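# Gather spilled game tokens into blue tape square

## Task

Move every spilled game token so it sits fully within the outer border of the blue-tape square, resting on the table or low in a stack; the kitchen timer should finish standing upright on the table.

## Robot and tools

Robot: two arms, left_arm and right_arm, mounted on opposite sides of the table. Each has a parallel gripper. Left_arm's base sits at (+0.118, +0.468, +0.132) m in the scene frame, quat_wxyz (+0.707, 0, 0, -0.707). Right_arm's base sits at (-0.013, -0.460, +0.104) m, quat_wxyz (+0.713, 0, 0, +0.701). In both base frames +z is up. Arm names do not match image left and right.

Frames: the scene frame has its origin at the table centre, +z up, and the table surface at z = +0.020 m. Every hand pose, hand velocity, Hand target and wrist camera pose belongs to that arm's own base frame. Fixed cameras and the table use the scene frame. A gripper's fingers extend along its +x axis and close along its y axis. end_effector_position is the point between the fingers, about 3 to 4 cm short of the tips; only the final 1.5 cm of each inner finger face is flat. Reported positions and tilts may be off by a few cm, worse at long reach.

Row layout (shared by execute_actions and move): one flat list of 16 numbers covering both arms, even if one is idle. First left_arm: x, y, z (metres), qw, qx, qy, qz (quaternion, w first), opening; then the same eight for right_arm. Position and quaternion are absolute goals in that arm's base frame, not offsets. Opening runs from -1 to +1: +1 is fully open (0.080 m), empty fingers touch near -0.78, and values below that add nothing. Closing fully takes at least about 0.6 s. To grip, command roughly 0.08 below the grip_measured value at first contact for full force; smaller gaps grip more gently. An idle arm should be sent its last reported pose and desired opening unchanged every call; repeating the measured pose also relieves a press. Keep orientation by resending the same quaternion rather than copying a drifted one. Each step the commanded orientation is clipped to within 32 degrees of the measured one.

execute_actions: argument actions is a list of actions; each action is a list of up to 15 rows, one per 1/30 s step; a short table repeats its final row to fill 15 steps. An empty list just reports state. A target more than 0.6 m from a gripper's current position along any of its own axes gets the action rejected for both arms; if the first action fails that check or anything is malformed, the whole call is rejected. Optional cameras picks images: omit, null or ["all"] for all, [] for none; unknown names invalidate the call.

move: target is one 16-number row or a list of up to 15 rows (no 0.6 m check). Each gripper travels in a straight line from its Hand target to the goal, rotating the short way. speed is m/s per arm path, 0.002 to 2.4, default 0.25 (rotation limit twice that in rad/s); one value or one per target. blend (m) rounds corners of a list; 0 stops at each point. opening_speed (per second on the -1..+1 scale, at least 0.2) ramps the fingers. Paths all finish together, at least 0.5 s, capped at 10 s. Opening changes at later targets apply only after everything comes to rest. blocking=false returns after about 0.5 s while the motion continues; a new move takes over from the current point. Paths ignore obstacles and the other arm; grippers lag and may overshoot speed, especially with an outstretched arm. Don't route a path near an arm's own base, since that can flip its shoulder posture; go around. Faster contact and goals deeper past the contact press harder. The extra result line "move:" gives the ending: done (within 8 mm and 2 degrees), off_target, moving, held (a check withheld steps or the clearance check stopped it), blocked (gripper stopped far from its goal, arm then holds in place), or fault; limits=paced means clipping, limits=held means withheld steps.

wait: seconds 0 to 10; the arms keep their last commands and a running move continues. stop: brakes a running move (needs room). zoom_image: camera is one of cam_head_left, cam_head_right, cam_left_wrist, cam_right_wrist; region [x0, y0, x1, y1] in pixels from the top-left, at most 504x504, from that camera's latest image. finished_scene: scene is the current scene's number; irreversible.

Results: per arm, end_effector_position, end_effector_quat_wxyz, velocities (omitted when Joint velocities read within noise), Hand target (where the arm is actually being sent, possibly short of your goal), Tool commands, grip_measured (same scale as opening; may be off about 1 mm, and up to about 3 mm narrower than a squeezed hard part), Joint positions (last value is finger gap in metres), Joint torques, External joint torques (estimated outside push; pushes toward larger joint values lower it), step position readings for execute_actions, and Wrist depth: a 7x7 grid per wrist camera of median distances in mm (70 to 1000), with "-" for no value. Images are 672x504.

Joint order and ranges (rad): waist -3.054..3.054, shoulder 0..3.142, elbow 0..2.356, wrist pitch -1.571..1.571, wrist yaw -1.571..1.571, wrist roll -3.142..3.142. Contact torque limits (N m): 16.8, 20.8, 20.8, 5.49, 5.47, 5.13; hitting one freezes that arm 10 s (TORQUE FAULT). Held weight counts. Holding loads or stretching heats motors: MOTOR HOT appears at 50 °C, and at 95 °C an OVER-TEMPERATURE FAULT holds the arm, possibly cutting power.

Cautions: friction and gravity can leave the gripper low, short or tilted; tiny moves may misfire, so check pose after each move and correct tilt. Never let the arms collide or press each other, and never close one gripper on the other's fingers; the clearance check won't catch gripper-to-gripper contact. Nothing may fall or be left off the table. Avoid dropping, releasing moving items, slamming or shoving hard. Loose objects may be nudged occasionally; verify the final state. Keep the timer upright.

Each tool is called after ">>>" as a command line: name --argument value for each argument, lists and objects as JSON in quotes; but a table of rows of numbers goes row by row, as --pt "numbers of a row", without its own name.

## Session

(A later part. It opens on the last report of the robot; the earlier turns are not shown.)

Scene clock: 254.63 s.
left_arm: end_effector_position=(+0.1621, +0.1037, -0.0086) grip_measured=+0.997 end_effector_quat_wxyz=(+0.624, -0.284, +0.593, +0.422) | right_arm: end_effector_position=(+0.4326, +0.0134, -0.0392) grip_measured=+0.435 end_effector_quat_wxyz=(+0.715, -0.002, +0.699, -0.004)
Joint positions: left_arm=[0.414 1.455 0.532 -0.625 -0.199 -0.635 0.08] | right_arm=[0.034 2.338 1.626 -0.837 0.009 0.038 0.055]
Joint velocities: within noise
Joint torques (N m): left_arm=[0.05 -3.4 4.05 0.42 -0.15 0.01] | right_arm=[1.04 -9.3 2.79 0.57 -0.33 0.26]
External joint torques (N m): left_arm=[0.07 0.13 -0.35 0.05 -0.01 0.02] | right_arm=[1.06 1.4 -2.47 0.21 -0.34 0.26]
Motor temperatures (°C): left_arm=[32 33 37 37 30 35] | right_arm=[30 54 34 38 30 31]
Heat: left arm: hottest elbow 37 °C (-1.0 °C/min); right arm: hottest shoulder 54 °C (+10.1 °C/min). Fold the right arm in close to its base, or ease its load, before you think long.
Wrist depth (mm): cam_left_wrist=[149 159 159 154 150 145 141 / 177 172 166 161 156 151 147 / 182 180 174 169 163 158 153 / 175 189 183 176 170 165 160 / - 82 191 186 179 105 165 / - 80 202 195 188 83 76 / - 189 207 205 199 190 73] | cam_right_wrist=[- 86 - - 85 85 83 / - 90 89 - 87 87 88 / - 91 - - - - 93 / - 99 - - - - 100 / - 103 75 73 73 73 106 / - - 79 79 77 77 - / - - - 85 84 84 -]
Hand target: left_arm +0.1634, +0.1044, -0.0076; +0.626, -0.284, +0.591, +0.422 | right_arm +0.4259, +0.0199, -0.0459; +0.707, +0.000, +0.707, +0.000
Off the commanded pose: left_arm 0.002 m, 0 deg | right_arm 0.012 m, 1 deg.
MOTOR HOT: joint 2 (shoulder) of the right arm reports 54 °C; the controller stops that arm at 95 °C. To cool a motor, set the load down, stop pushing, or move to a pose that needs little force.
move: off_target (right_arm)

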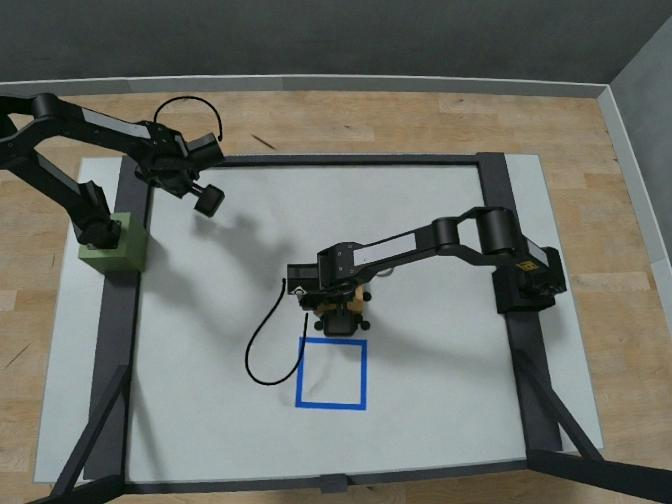

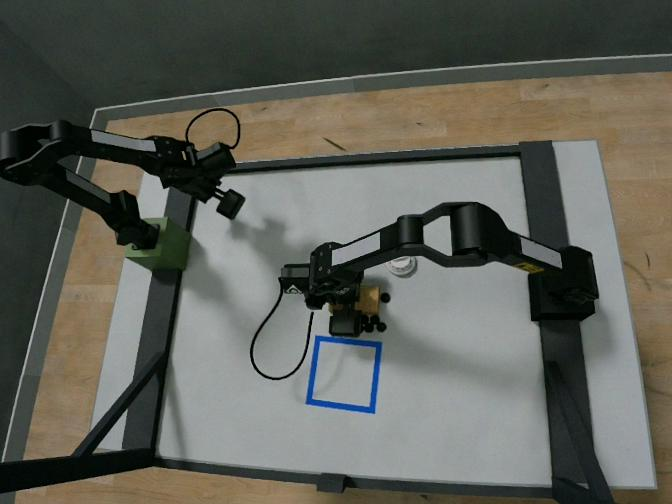

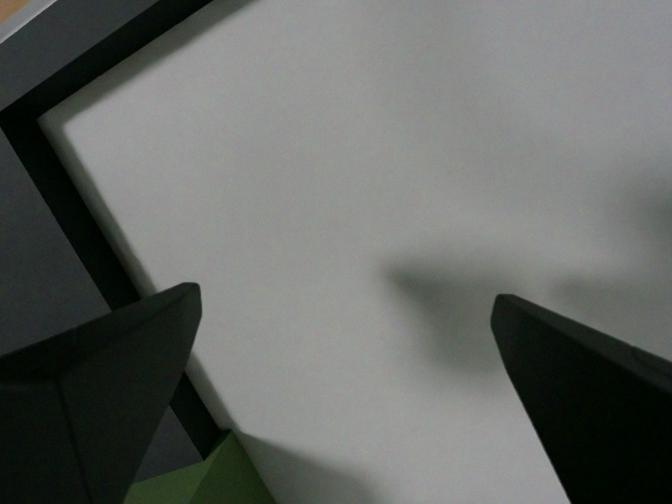

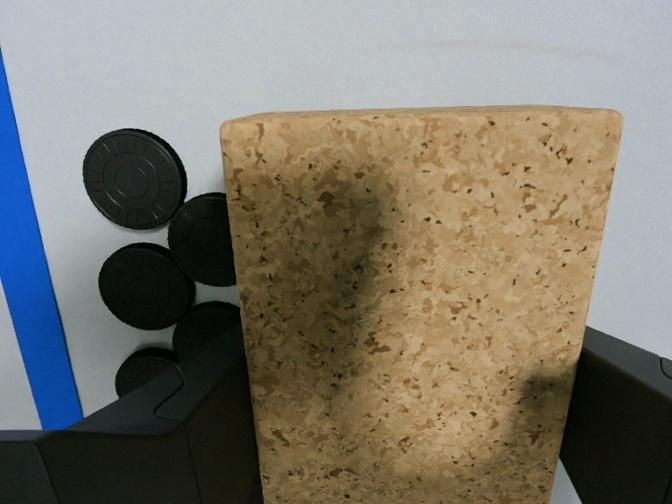

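>>> move --pt "0.1633 0.1044 -0.0076 0.626 -0.284 0.591 0.422 0.997 0.417 0.018 -0.042 0.707 0 0.707 0 0.3" --pt "0.1633 0.1044 -0.0076 0.626 -0.284 0.591 0.422 0.997 0.429 0.084 -0.042 0.707 0 0.707 0 0.3" --speed 0.08

>>> zoom_image --camera "cam_head_right" --region '[280, 200, 430, 420]'

>>> zoom_image --camera "cam_head_left" --region '[260, 200, 410, 420]'

Scene clock: 272.20 s.
left_arm: end_effector_position=(+0.1621, +0.1037, -0.0086) grip_measured=+0.997 end_effector_quat_wxyz=(+0.624, -0.284, +0.593, +0.422) | right_arm: end_effector_position=(+0.4290, +0.0839, -0.0356) grip_measured=+0.435 end_effector_quat_wxyz=(+0.712, -0.003, +0.702, +0.003)
Joint positions: left_arm=[0.414 1.455 0.532 -0.625 -0.199 -0.635 0.08] | right_arm=[0.194 2.354 1.672 -0.876 0.003 0.186 0.055]
Joint velocities: within noise
Joint torques (N m): left_arm=[0.04 -3.41 4.03 0.41 -0.17 0.01] | right_arm=[0.07 -8.04 5.49 0.29 -0.12 0.22]
External joint torques (N m): left_arm=[0.05 0.09 -0.28 0.08 -0.02 0.02] | right_arm=[-0.04 2.82 0.12 -0.09 -0.12 0.22]
Motor temperatures (°C): left_arm=[32 33 37 37 30 35] | right_arm=[30 56 34 38 30 31]
Heat: left arm: hottest elbow 37 °C (+0.0 °C/min); right arm: hottest shoulder 56 °C (+8.1 °C/min). Fold the right arm in close to its base, or ease its load, before you think long.
Wrist depth (mm): cam_left_wrist=[149 159 159 154 150 145 141 / 176 172 166 161 156 151 147 / 181 181 175 169 163 158 153 / 175 188 183 176 170 165 159 / - 82 191 185 179 105 164 / - 80 202 195 187 83 76 / - 190 206 206 198 190 73] | cam_right_wrist=[- 86 - 84 85 85 84 / - 91 - - 88 87 89 / - 97 - - - - 94 / - 99 - - - - 102 / - 109 75 73 73 73 107 / - - 79 79 77 77 - / - - - 85 84 84 -]
Hand target: left_arm +0.1634, +0.1044, -0.0076; +0.626, -0.284, +0.591, +0.422 | right_arm +0.4289, +0.0840, -0.0420; +0.707, +0.000, +0.707, +0.000
Off the commanded pose: left_arm 0.002 m, 0 deg | right_arm 0.006 m, 1 deg.
MOTOR HOT: still on. Joint 2 (shoulder) of the right arm reports 56 °C.
move: done

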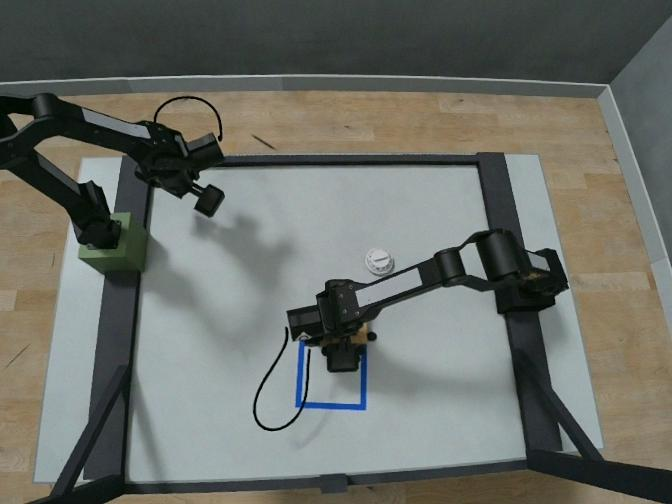

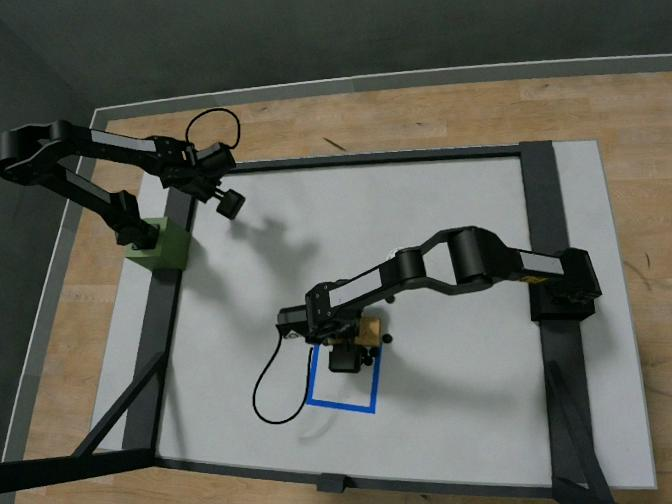

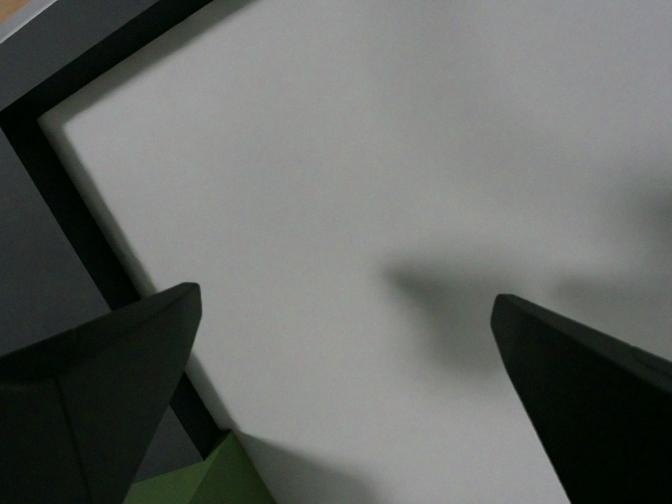

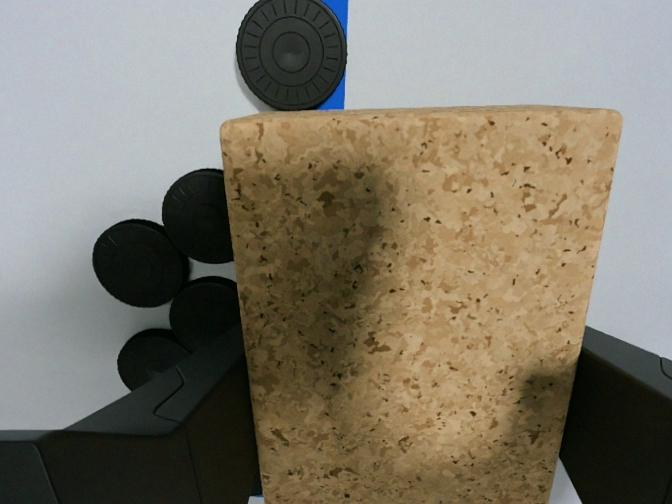

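Scaled by 2.291.

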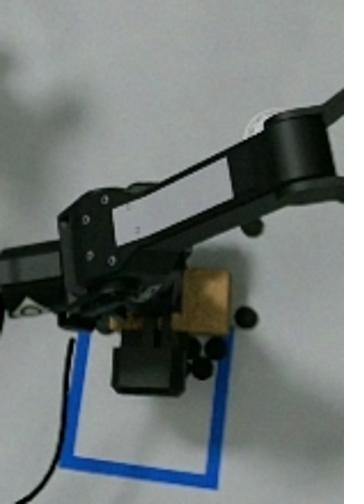

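Scaled by 2.291.

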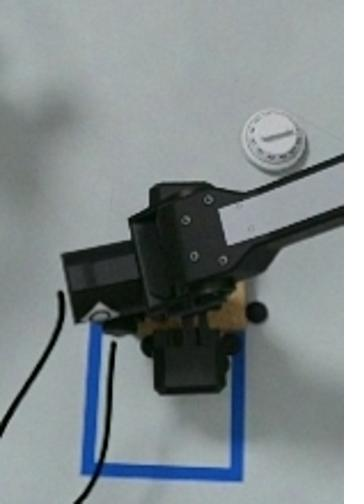

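>>> move --pt "0.1633 0.1044 -0.0076 0.626 -0.284 0.591 0.422 0.997 0.429 0.066 -0.040 0.707 0 0.707 0 0.3" --pt "0.1633 0.1044 -0.0076 0.626 -0.284 0.591 0.422 0.997 0.42 0.05 0.03 0.707 0 0.707 0 0.3" --pt "0.1633 0.1044 -0.0076 0.626 -0.284 0.591 0.422 0.997 0.27 0.05 0.06 0.707 0 0.707 0 0.3" --speed 0.2 --blend '[0.005,0.03,0]'

>>> zoom_image --camera "cam_head_right" --region '[290, 230, 430, 420]'

>>> zoom_image --camera "cam_head_left" --region '[270, 230, 410, 420]'

Scene clock: 288.07 s.
left_arm: end_effector_position=(+0.1621, +0.1037, -0.0086) grip_measured=+0.997 end_effector_quat_wxyz=(+0.624, -0.284, +0.593, +0.422) | right_arm: end_effector_position=(+0.2724, +0.0493, +0.0581) grip_measured=+0.435 end_effector_quat_wxyz=(+0.705, -0.003, +0.709, +0.001)
Joint positions: left_arm=[0.414 1.455 0.532 -0.625 -0.199 -0.635 0.08] | right_arm=[0.18 1.656 1.05 -0.97 0.002 0.175 0.055]
Joint velocities: within noise
Joint torques (N m): left_arm=[0.07 -3.43 4.01 0.41 -0.16 0.01] | right_arm=[0.26 -7.12 3.81 0.29 -0.08 0.22]
External joint torques (N m): left_arm=[0.09 0.06 -0.36 0.04 -0.01 0.02] | right_arm=[0.24 -0.95 -1.69 -0.05 -0.08 0.22]
Motor temperatures (°C): left_arm=[32 33 37 37 30 35] | right_arm=[30 55 35 38 30 31]
Heat: left arm: hottest elbow 37 °C (+0.0 °C/min); right arm: hottest shoulder 55 °C (+3.0 °C/min). Fold the right arm in close to its base, or ease its load, before you think long.
Wrist depth (mm): cam_left_wrist=[149 159 158 155 149 145 141 / 176 172 167 161 156 151 147 / 181 181 174 169 163 158 153 / 175 189 183 176 170 164 159 / - 82 192 186 179 105 164 / - 80 203 195 188 83 76 / - 189 206 206 199 189 73] | cam_right_wrist=[177 177 175 175 174 172 168 / 186 187 184 183 180 179 170 / 199 199 - - - - 193 / 212 213 - - - - 205 / 229 228 75 73 73 73 220 / - - 79 79 77 77 - / - - - 85 84 84 -]
Hand target: left_arm +0.1634, +0.1044, -0.0076; +0.626, -0.284, +0.591, +0.422 | right_arm +0.2700, +0.0499, +0.0599; +0.707, +0.000, +0.707, +0.000
Off the commanded pose: left_arm 0.002 m, 0 deg | right_arm 0.003 m, 0 deg.
MOTOR HOT: still on. Joint 2 (shoulder) of the right arm reports 55 °C.
move: done

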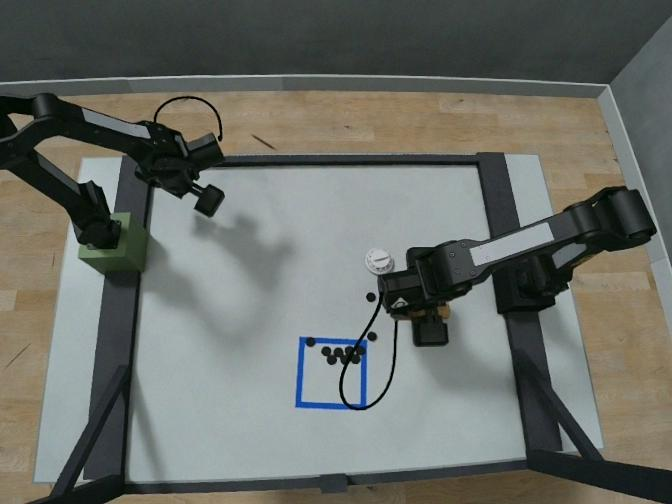

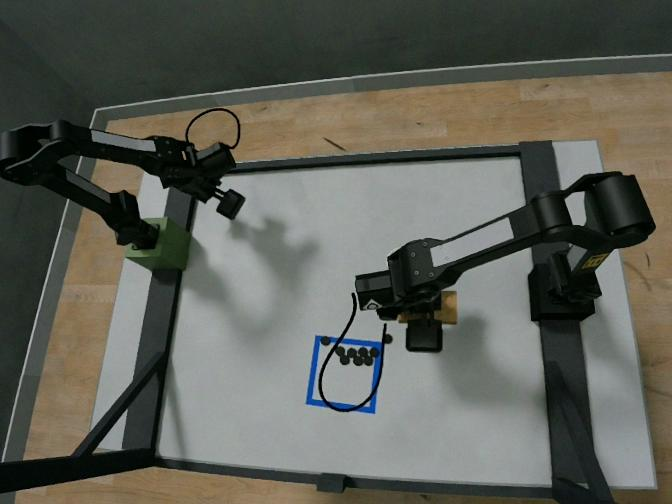

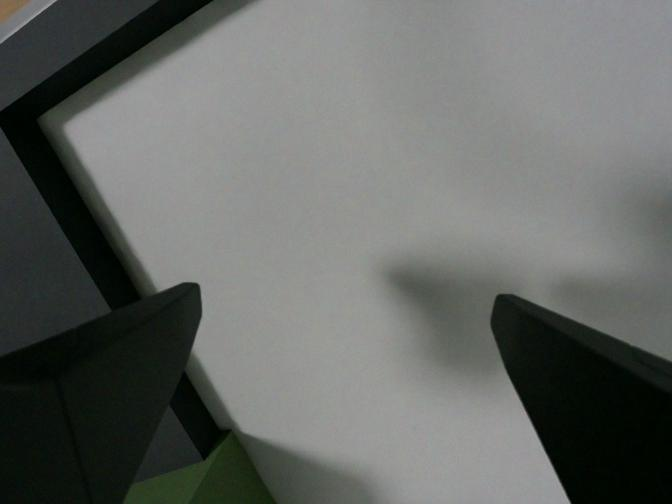

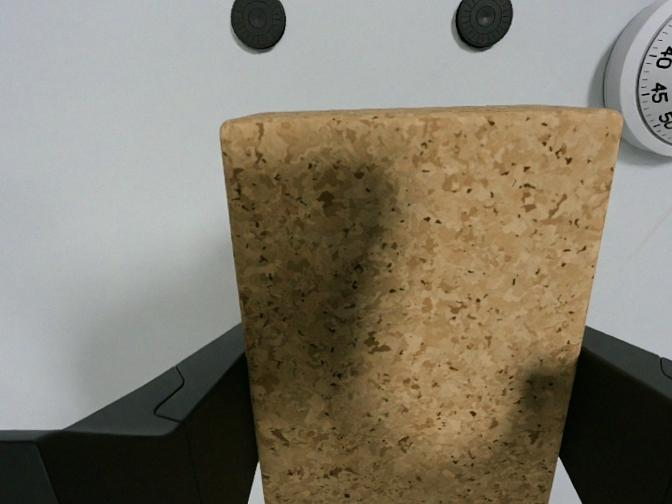

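Scaled by 2.653.

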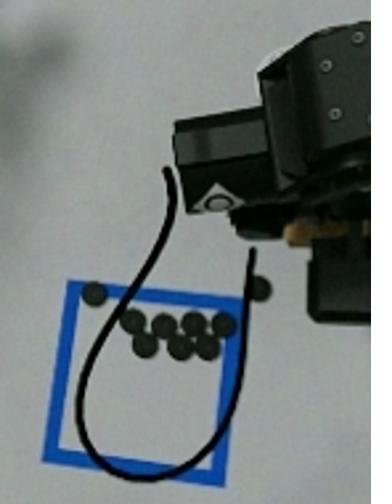

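Scaled by 2.653.

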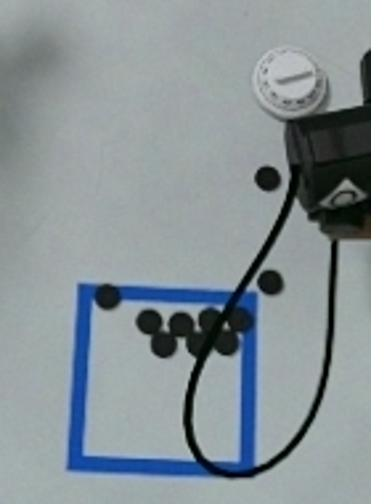

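>>> move --pt "0.1633 0.1044 -0.0076 0.626 -0.284 0.591 0.422 0.997 0.30 0.02 0.05 0.5 -0.5 0.5 0.5 0.3" --pt "0.1633 0.1044 -0.0076 0.626 -0.284 0.591 0.422 0.997 0.30 0.02 -0.03 0.5 -0.5 0.5 0.5 0.3" --speed '[0.6,0.2]'

>>> zoom_image --camera "cam_head_right" --region '[290, 230, 430, 420]'

>>> zoom_image --camera "cam_head_left" --region '[270, 230, 410, 420]'

Scene clock: 336.03 s.
left_arm: end_effector_position=(+0.1621, +0.1037, -0.0086) grip_measured=+0.997 end_effector_quat_wxyz=(+0.624, -0.284, +0.593, +0.422) | right_arm: end_effector_position=(+0.3032, +0.0208, -0.0250) grip_measured=+0.435 end_effector_quat_wxyz=(+0.505, -0.503, +0.497, +0.494)
Joint positions: left_arm=[0.414 1.455 0.532 -0.625 -0.199 -0.635 0.08] | right_arm=[0.07 1.9 0.972 -0.625 0.002 -1.497 0.055]
Joint velocities: within noise
Joint torques (N m): left_arm=[0.02 -3.41 4.04 0.43 -0.16 0.02] | right_arm=[-0.19 -5.16 3.33 0.5 -0.14 -0.23]
External joint torques (N m): left_arm=[0.02 0.1 -0.3 0.08 0 0.02] | right_arm=[-0.18 2.03 -1.31 0.17 -0.09 -0.24]
Motor temperatures (°C): left_arm=[32 33 37 37 30 34] | right_arm=[30 46 34 37 30 31]
Heat: left arm: hottest elbow 37 °C (+0.0 °C/min); right arm: hottest shoulder 46 °C (-9.1 °C/min).
Wrist depth (mm): cam_left_wrist=[149 158 159 154 150 145 141 / 176 172 166 161 156 151 147 / 181 181 174 169 163 158 153 / 175 189 183 176 171 165 159 / - 82 192 185 178 105 164 / - 80 203 195 188 83 76 / - 189 206 206 199 189 72] | cam_right_wrist=[- 102 101 101 101 102 101 / - 108 107 106 104 103 106 / - 114 - - - - 111 / - 123 - - - - 118 / 130 129 75 73 73 73 124 / - - 79 79 77 77 - / - - - 85 84 84 -]
Hand target: left_arm +0.1634, +0.1044, -0.0076; +0.626, -0.284, +0.591, +0.422 | right_arm +0.2999, +0.0201, -0.0299; +0.500, -0.500, +0.500, +0.500
Off the commanded pose: left_arm 0.002 m, 0 deg | right_arm 0.006 m, 1 deg.
MOTOR HOT: cleared for the motors of the right arm.
move: done

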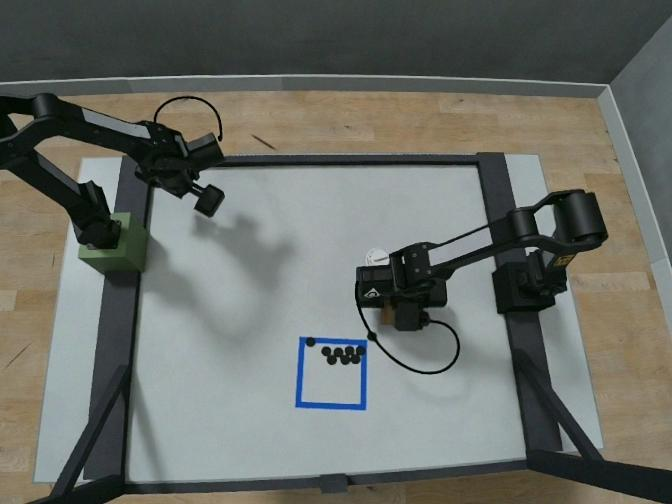

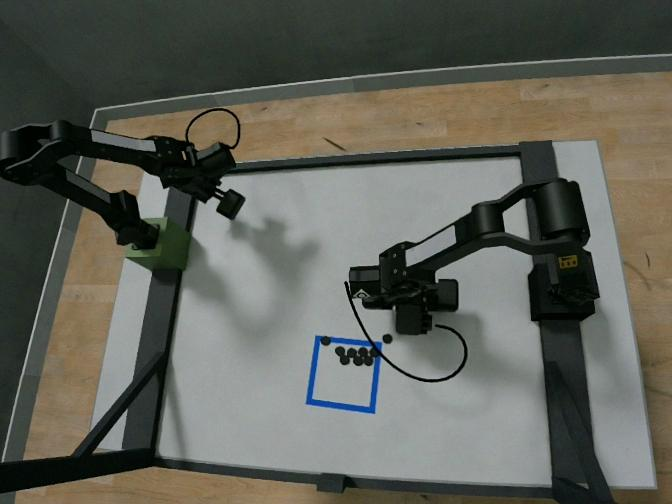

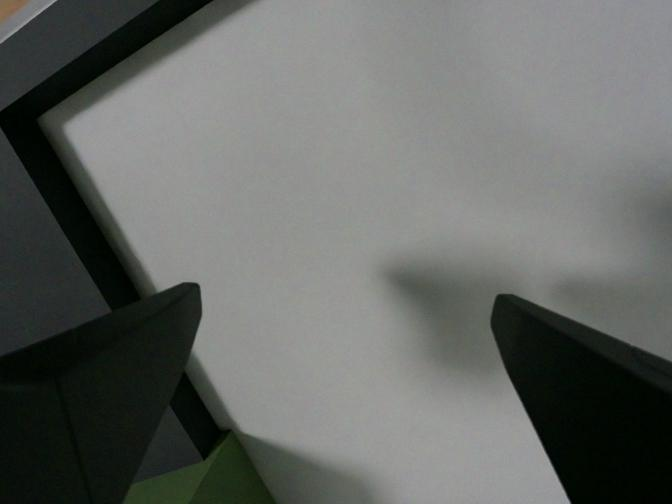

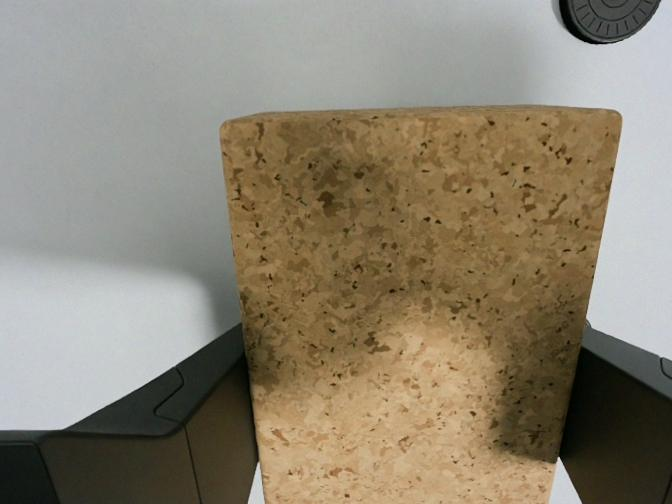

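Scaled by 2.653.

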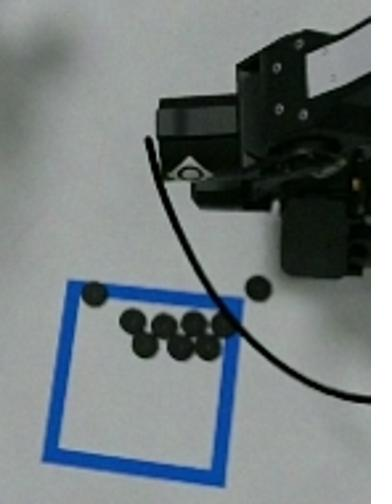

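Scaled by 2.653.

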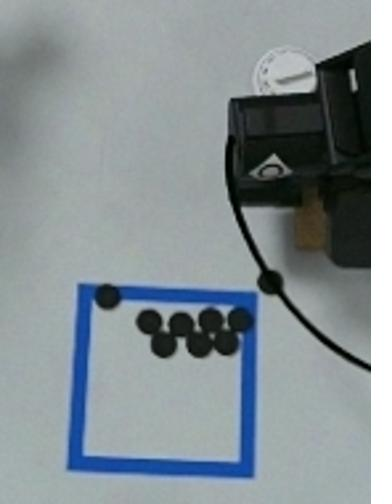

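>>> move --pt "0.1633 0.1044 -0.0076 0.626 -0.284 0.591 0.422 0.997 0.30 0.025 -0.041 0.5 -0.5 0.5 0.5 0.3" --pt "0.1633 0.1044 -0.0076 0.626 -0.284 0.591 0.422 0.997 0.376 0.025 -0.043 0.5 -0.5 0.5 0.5 0.3" --speed 0.08

>>> zoom_image --camera "cam_head_right" --region '[290, 230, 430, 420]'

>>> zoom_image --camera "cam_head_left" --region '[270, 230, 410, 420]'

Scene clock: 352.23 s.
left_arm: end_effector_position=(+0.1621, +0.1037, -0.0086) grip_measured=+0.997 end_effector_quat_wxyz=(+0.624, -0.284, +0.593, +0.422) | right_arm: end_effector_position=(+0.3758, +0.0256, -0.0382) grip_measured=+0.435 end_effector_quat_wxyz=(+0.504, -0.502, +0.499, +0.495)
Joint positions: left_arm=[0.414 1.455 0.532 -0.625 -0.199 -0.635 0.08] | right_arm=[0.069 2.159 1.315 -0.715 0.002 -1.497 0.055]
Joint velocities: within noise
Joint torques (N m): left_arm=[0.06 -3.39 4.03 0.42 -0.16 0.01] | right_arm=[-0.18 -6.7 4.97 0.2 -0.13 -0.24]
External joint torques (N m): left_arm=[0.08 0.12 -0.31 0.08 -0.01 0.02] | right_arm=[-0.21 2.48 0.13 -0.12 -0.07 -0.24]
Motor temperatures (°C): left_arm=[32 33 37 36 30 34] | right_arm=[30 46 34 37 30 31]
Heat: left arm: hottest elbow 37 °C (+0.0 °C/min); right arm: hottest shoulder 46 °C (-7.1 °C/min).
Wrist depth (mm): cam_left_wrist=[149 158 158 155 150 145 141 / 176 172 166 161 156 151 147 / 181 181 174 169 163 158 153 / 175 189 183 176 170 165 160 / - 82 191 185 179 105 164 / - 80 203 195 188 83 76 / - 189 207 206 199 190 73] | cam_right_wrist=[- 87 85 - 86 86 - / - 92 91 91 89 88 89 / - 99 - - - - 96 / - 104 - - - - 101 / - 111 75 73 73 73 107 / - - 79 79 77 77 - / - - - 85 84 84 -]
Hand target: left_arm +0.1634, +0.1044, -0.0076; +0.626, -0.284, +0.591, +0.422 | right_arm +0.3759, +0.0250, -0.0430; +0.500, -0.500, +0.500, +0.500
Off the commanded pose: left_arm 0.002 m, 0 deg | right_arm 0.005 m, 1 deg.
move: done

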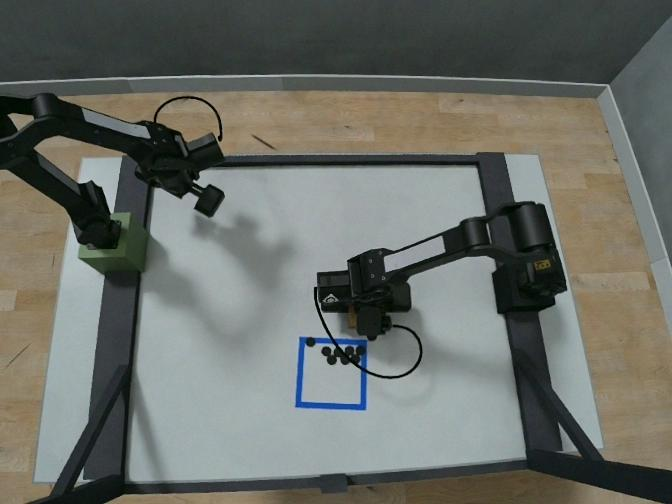

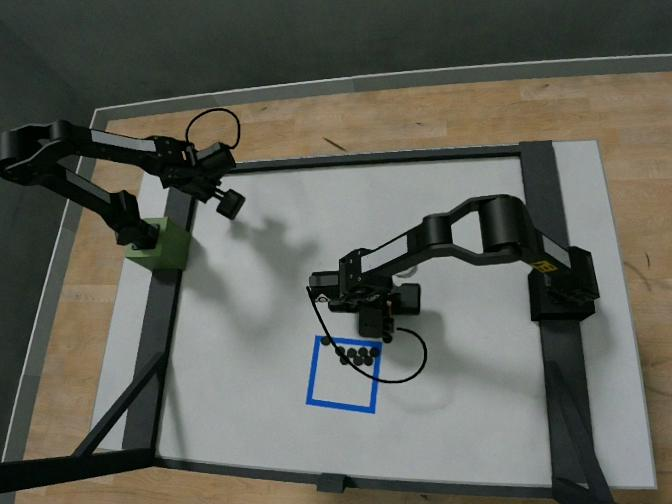

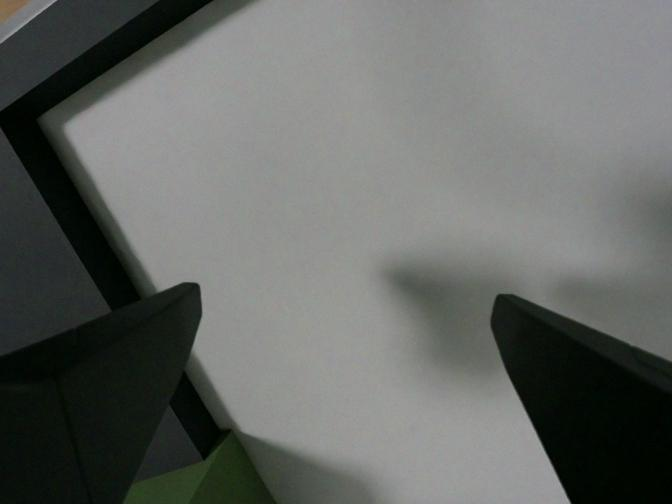

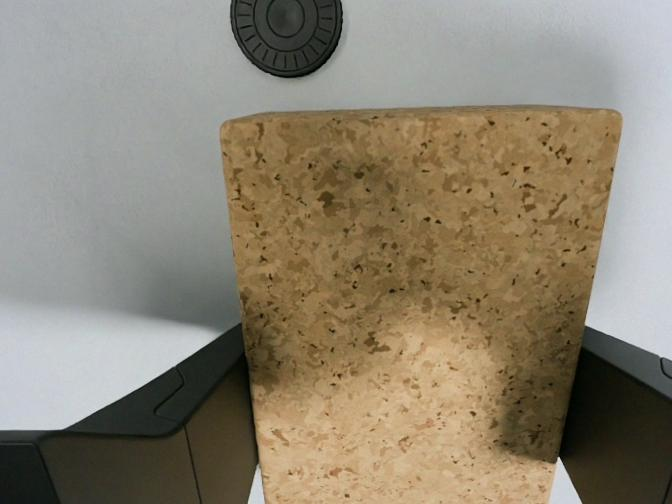

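Scaled by 2.653.

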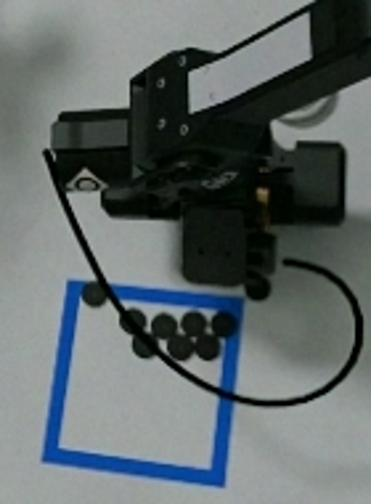

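Scaled by 2.653.

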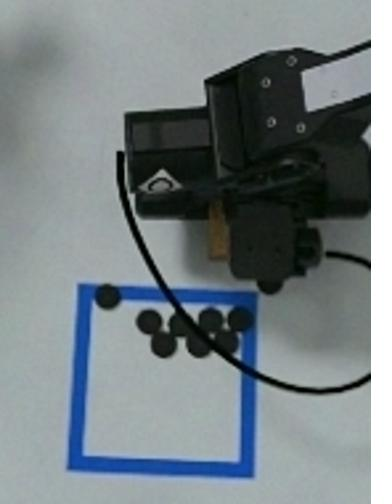

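>>> move --pt "0.1633 0.1044 -0.0076 0.626 -0.284 0.591 0.422 0.997 0.30 0.025 -0.041 0.5 -0.5 0.5 0.5 0.3" --pt "0.1633 0.1044 -0.0076 0.626 -0.284 0.591 0.422 0.997 0.30 0.053 -0.041 0.5 -0.5 0.5 0.5 0.3" --speed 0.15

>>> zoom_image --camera "cam_head_left" --region '[270, 230, 410, 420]'

Scene clock: 370.97 s.
left_arm: end_effector_position=(+0.1621, +0.1037, -0.0086) grip_measured=+0.997 end_effector_quat_wxyz=(+0.624, -0.284, +0.593, +0.422) | right_arm: end_effector_position=(+0.3004, +0.0517, -0.0424) grip_measured=+0.435 end_effector_quat_wxyz=(+0.497, -0.501, +0.501, +0.500)
Joint positions: left_arm=[0.414 1.455 0.532 -0.625 -0.199 -0.635 0.08] | right_arm=[0.173 1.962 0.973 -0.585 0.004 -1.402 0.055]
Joint velocities: within noise
Joint torques (N m): left_arm=[0.02 -3.4 4.04 0.42 -0.15 0.01] | right_arm=[0.23 -7.35 3.36 0.28 -0.21 0.16]
External joint torques (N m): left_arm=[0.03 0.13 -0.33 0.06 0 0.02] | right_arm=[0.21 -0.04 -0.95 0 -0.16 0.16]
Motor temperatures (°C): left_arm=[32 33 37 36 30 34] | right_arm=[30 48 34 37 30 31]
Heat: left arm: hottest elbow 37 °C (+0.0 °C/min); right arm: hottest shoulder 48 °C (+0.0 °C/min).
Wrist depth (mm): cam_left_wrist=[149 159 159 154 150 145 141 / 177 172 166 161 156 151 147 / 181 181 174 169 163 158 153 / 175 189 183 176 170 165 160 / - 82 191 185 179 105 165 / - 80 203 195 188 83 76 / - 189 206 205 199 189 73] | cam_right_wrist=[- 86 - - 85 85 - / - 91 90 - 87 87 - / - 99 - - - - - / - 102 - - - - 99 / - 111 75 73 73 73 104 / - - 79 79 77 77 - / - - - 85 84 84 -]
Hand target: left_arm +0.1634, +0.1044, -0.0076; +0.626, -0.284, +0.591, +0.422 | right_arm +0.2999, +0.0530, -0.0411; +0.500, -0.500, +0.500, +0.500
Off the commanded pose: left_arm 0.002 m, 0 deg | right_arm 0.002 m, 0 deg.
move: done

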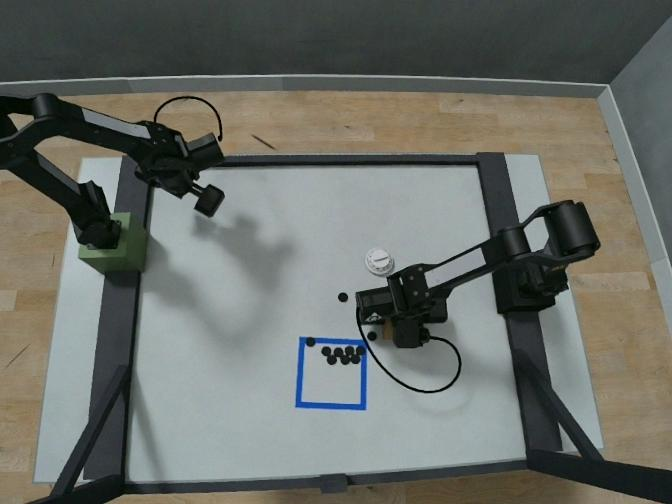

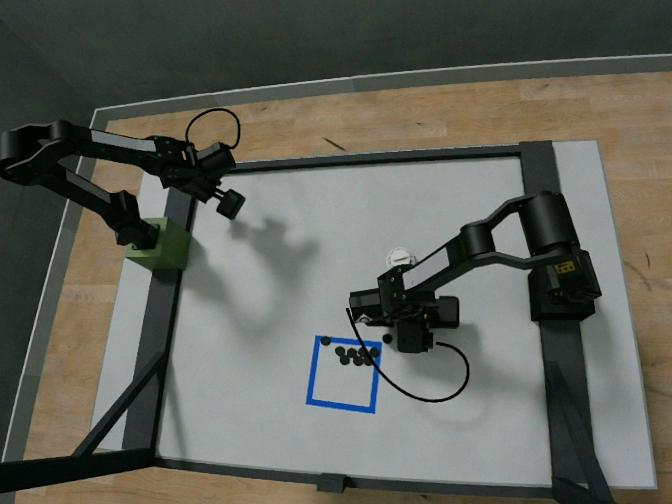

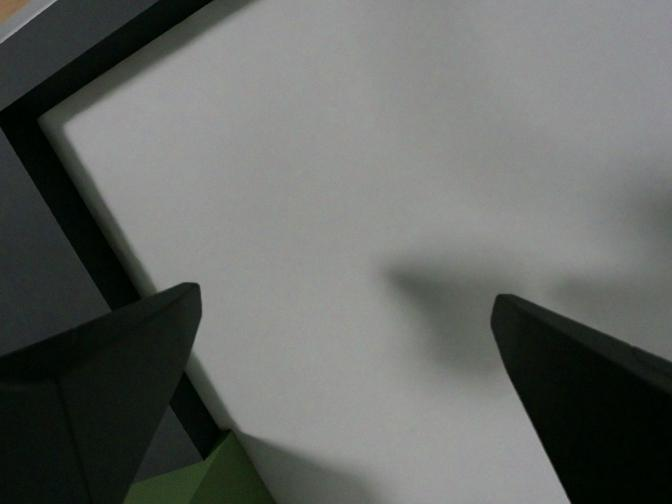

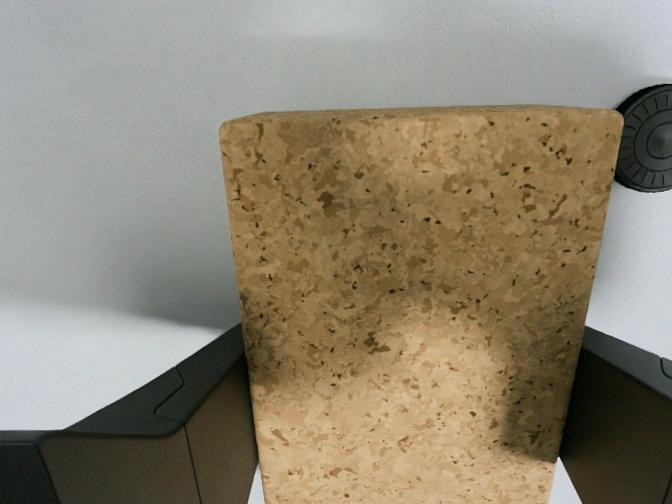

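Scaled by 2.653.

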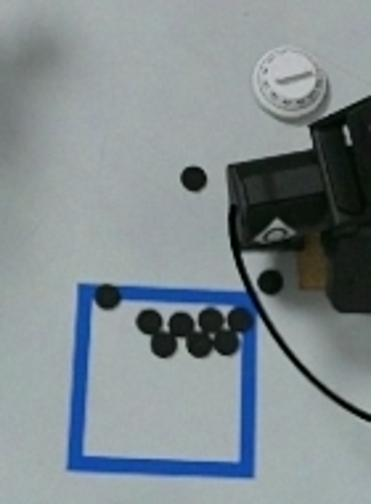

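>>> move --pt "0.1633 0.1044 -0.0076 0.626 -0.284 0.591 0.422 0.997 0.370 0.053 -0.041 0.5 -0.5 0.5 0.5 0.3" --pt "0.1633 0.1044 -0.0076 0.626 -0.284 0.591 0.422 0.997 0.34 0.05 -0.038 0.5 -0.5 0.5 0.5 0.3" --pt "0.1633 0.1044 -0.0076 0.626 -0.284 0.591 0.422 0.997 0.31 0.03 0.04 0.5 -0.5 0.5 0.5 0.3" --speed '[0.08,0.15,0.15]'

>>> zoom_image --camera "cam_head_left" --region '[270, 230, 410, 420]'

Scene clock: 380.00 s.
left_arm: end_effector_position=(+0.1621, +0.1037, -0.0086) grip_measured=+0.997 end_effector_quat_wxyz=(+0.624, -0.284, +0.593, +0.422) | right_arm: end_effector_position=(+0.3096, +0.0305, +0.0363) grip_measured=+0.435 end_effector_quat_wxyz=(+0.498, -0.497, +0.505, +0.501)
Joint positions: left_arm=[0.414 1.455 0.532 -0.625 -0.199 -0.635 0.08] | right_arm=[0.099 1.816 1.146 -0.911 0.001 -1.466 0.055]
Joint velocities: within noise
Joint torques (N m): left_arm=[0.07 -3.39 4.03 0.42 -0.15 0] | right_arm=[-0.09 -7.82 4.52 0.18 -0.09 -0.23]
External joint torques (N m): left_arm=[0.09 0.13 -0.33 0.06 0 0.01] | right_arm=[-0.12 -0.63 -0.75 -0.1 -0.04 -0.23]
Motor temperatures (°C): left_arm=[32 33 37 36 30 34] | right_arm=[30 49 34 37 30 31]
Heat: left arm: hottest elbow 37 °C (+0.0 °C/min); right arm: hottest shoulder 49 °C (+2.0 °C/min).
Wrist depth (mm): cam_left_wrist=[149 159 159 154 150 145 141 / 176 172 166 161 156 151 147 / 181 180 174 169 163 157 153 / 175 189 183 175 171 165 160 / - 82 192 185 178 105 164 / - 80 203 195 188 83 76 / - 189 207 206 198 189 73] | cam_right_wrist=[- 159 157 157 155 151 151 / 170 168 165 163 160 156 158 / 183 179 - - - - 169 / 192 190 - 71 - - 177 / 205 202 74 73 73 73 187 / - - 79 79 77 77 - / - - - 85 84 84 -]
Hand target: left_arm +0.1634, +0.1044, -0.0076; +0.626, -0.284, +0.591, +0.422 | right_arm +0.3101, +0.0300, +0.0399; +0.500, -0.500, +0.500, +0.500
Off the commanded pose: left_arm 0.002 m, 0 deg | right_arm 0.004 m, 1 deg.
move: done

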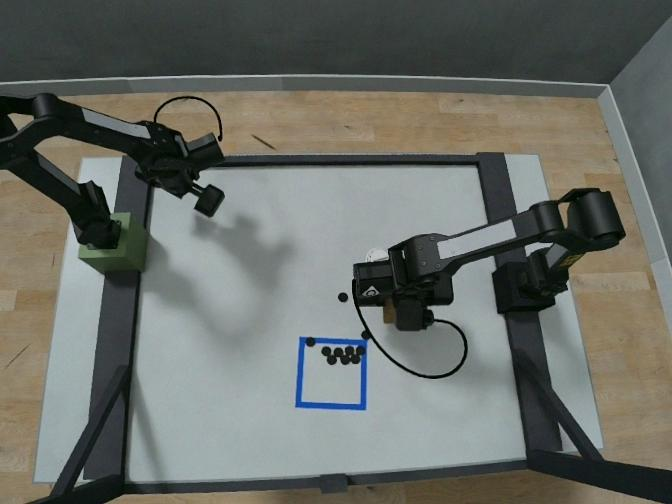

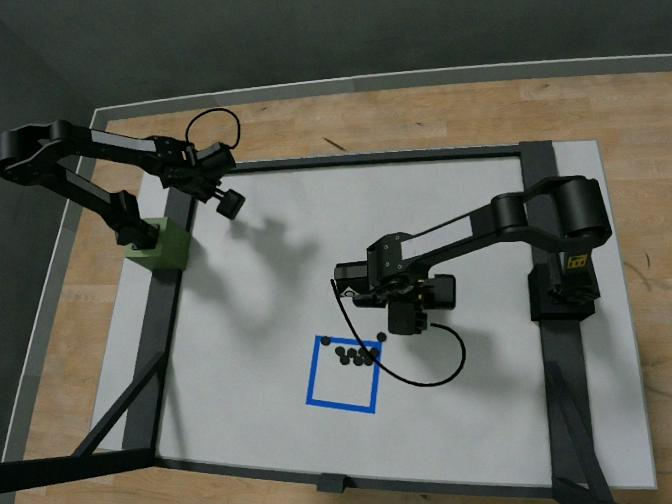

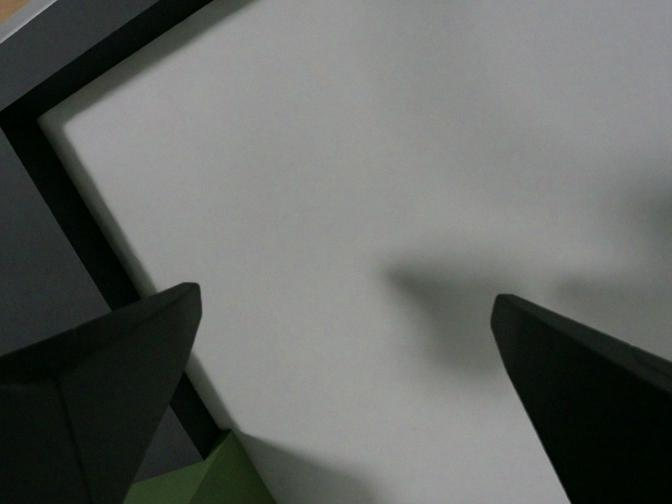

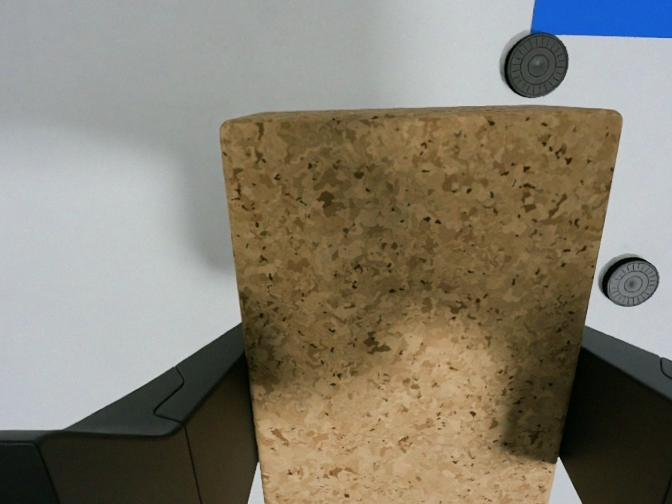

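Scaled by 2.653.

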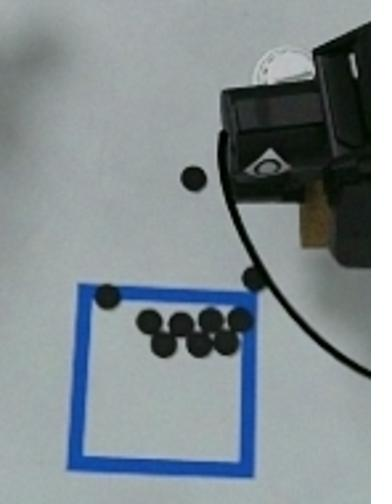

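>>> move --pt "0.1633 0.1044 -0.0076 0.626 -0.284 0.591 0.422 0.997 0.28 0.069 0.0 0.5 -0.5 0.5 0.5 0.3" --pt "0.1633 0.1044 -0.0076 0.626 -0.284 0.591 0.422 0.997 0.29 0.069 -0.041 0.5 -0.5 0.5 0.5 0.3" --pt "0.1633 0.1044 -0.0076 0.626 -0.284 0.591 0.422 0.997 0.353 0.069 -0.043 0.5 -0.5 0.5 0.5 0.3" --speed '[0.15,0.1,0.08]'

>>> zoom_image --camera "cam_head_left" --region '[270, 230, 410, 420]'

Scene clock: 393.70 s.
left_arm: end_effector_position=(+0.1621, +0.1037, -0.0086) grip_measured=+0.997 end_effector_quat_wxyz=(+0.624, -0.284, +0.593, +0.422) | right_arm: end_effector_position=(+0.3526, +0.0695, -0.0387) grip_measured=+0.435 end_effector_quat_wxyz=(+0.504, -0.501, +0.498, +0.496)
Joint positions: left_arm=[0.414 1.455 0.532 -0.625 -0.199 -0.635 0.08] | right_arm=[0.195 2.107 1.225 -0.678 0.001 -1.37 0.055]
Joint velocities: within noise
Joint torques (N m): left_arm=[0.03 -3.39 4.03 0.42 -0.17 0.01] | right_arm=[-0.09 -6.34 4.88 0.21 -0.1 -0.23]
External joint torques (N m): left_arm=[0.05 0.11 -0.27 0.08 -0.02 0.02] | right_arm=[-0.12 2.51 0.02 -0.14 -0.05 -0.23]
Motor temperatures (°C): left_arm=[31 33 37 36 30 34] | right_arm=[30 50 34 37 29 31]
Heat: left arm: hottest elbow 37 °C (+0.0 °C/min); right arm: hottest shoulder 50 °C (+4.0 °C/min). Fold the right arm in close to its base, or ease its load, before you think long.
Wrist depth (mm): cam_left_wrist=[149 159 159 155 150 145 141 / 176 172 166 161 156 151 147 / 181 181 174 169 163 158 153 / 175 189 183 176 171 165 159 / - 82 192 185 179 105 165 / - 80 203 195 187 83 76 / - 190 206 206 198 190 73] | cam_right_wrist=[- 87 87 - 86 82 82 / - 92 91 91 89 85 90 / - 100 - - - - 95 / - 103 - 71 - - 101 / - 112 75 73 73 73 107 / - - 79 79 77 77 - / - - - 85 84 84 -]
Hand target: left_arm +0.1634, +0.1044, -0.0076; +0.626, -0.284, +0.591, +0.422 | right_arm +0.3529, +0.0690, -0.0431; +0.500, -0.500, +0.500, +0.500
Off the commanded pose: left_arm 0.002 m, 0 deg | right_arm 0.004 m, 1 deg.
MOTOR HOT: joint 2 (shoulder) of the right arm reports 50 °C; the controller stops that arm at 95 °C. To cool a motor, set the load down, stop pushing, or move to a pose that needs little force.
move: done

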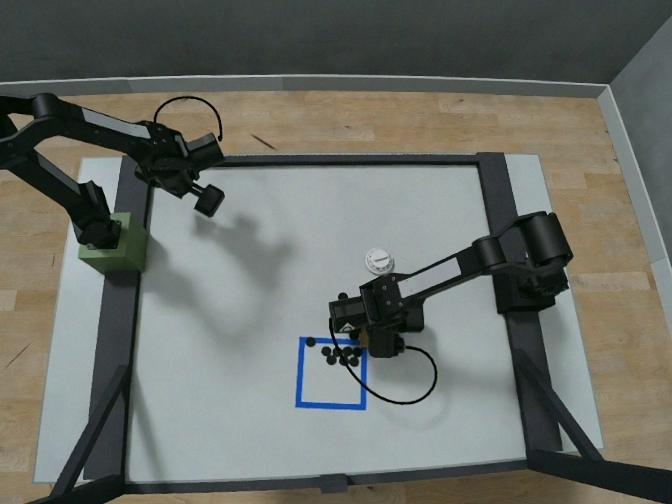

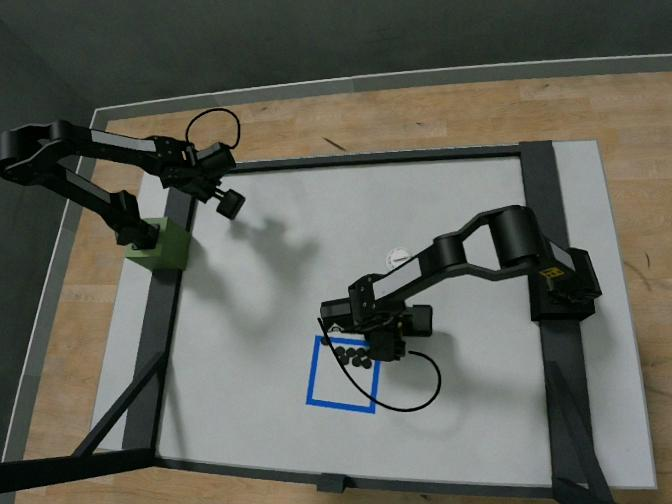

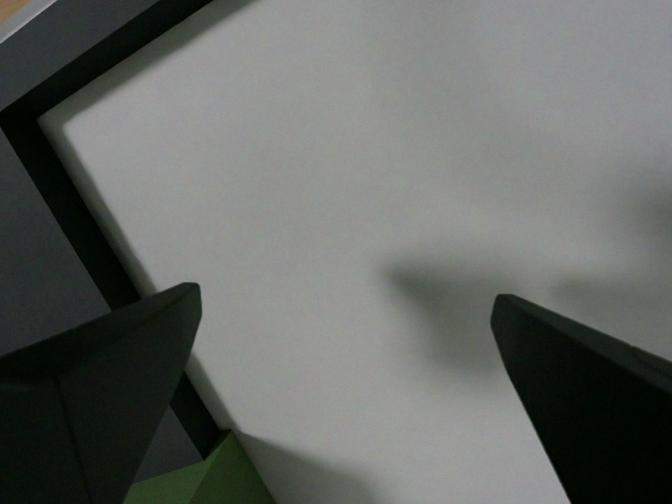

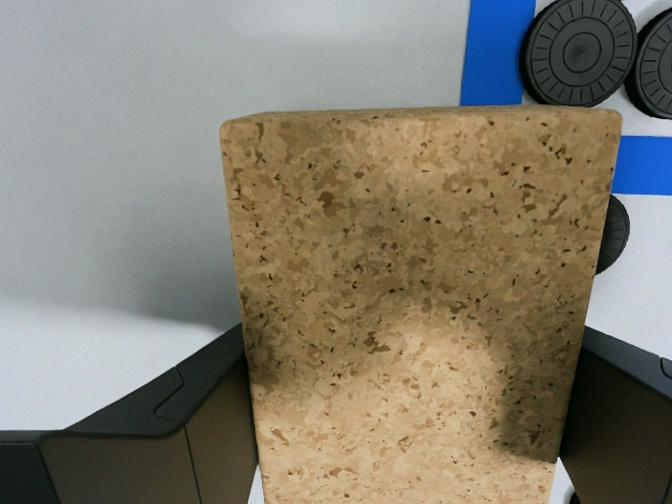

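Scaled by 2.653.

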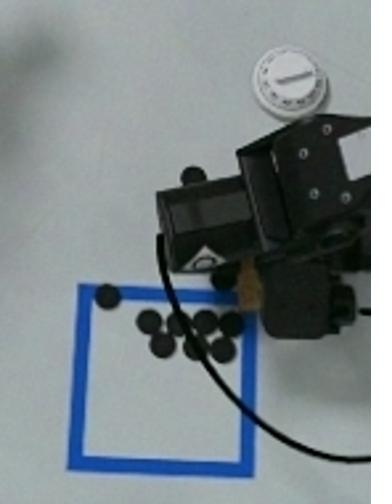

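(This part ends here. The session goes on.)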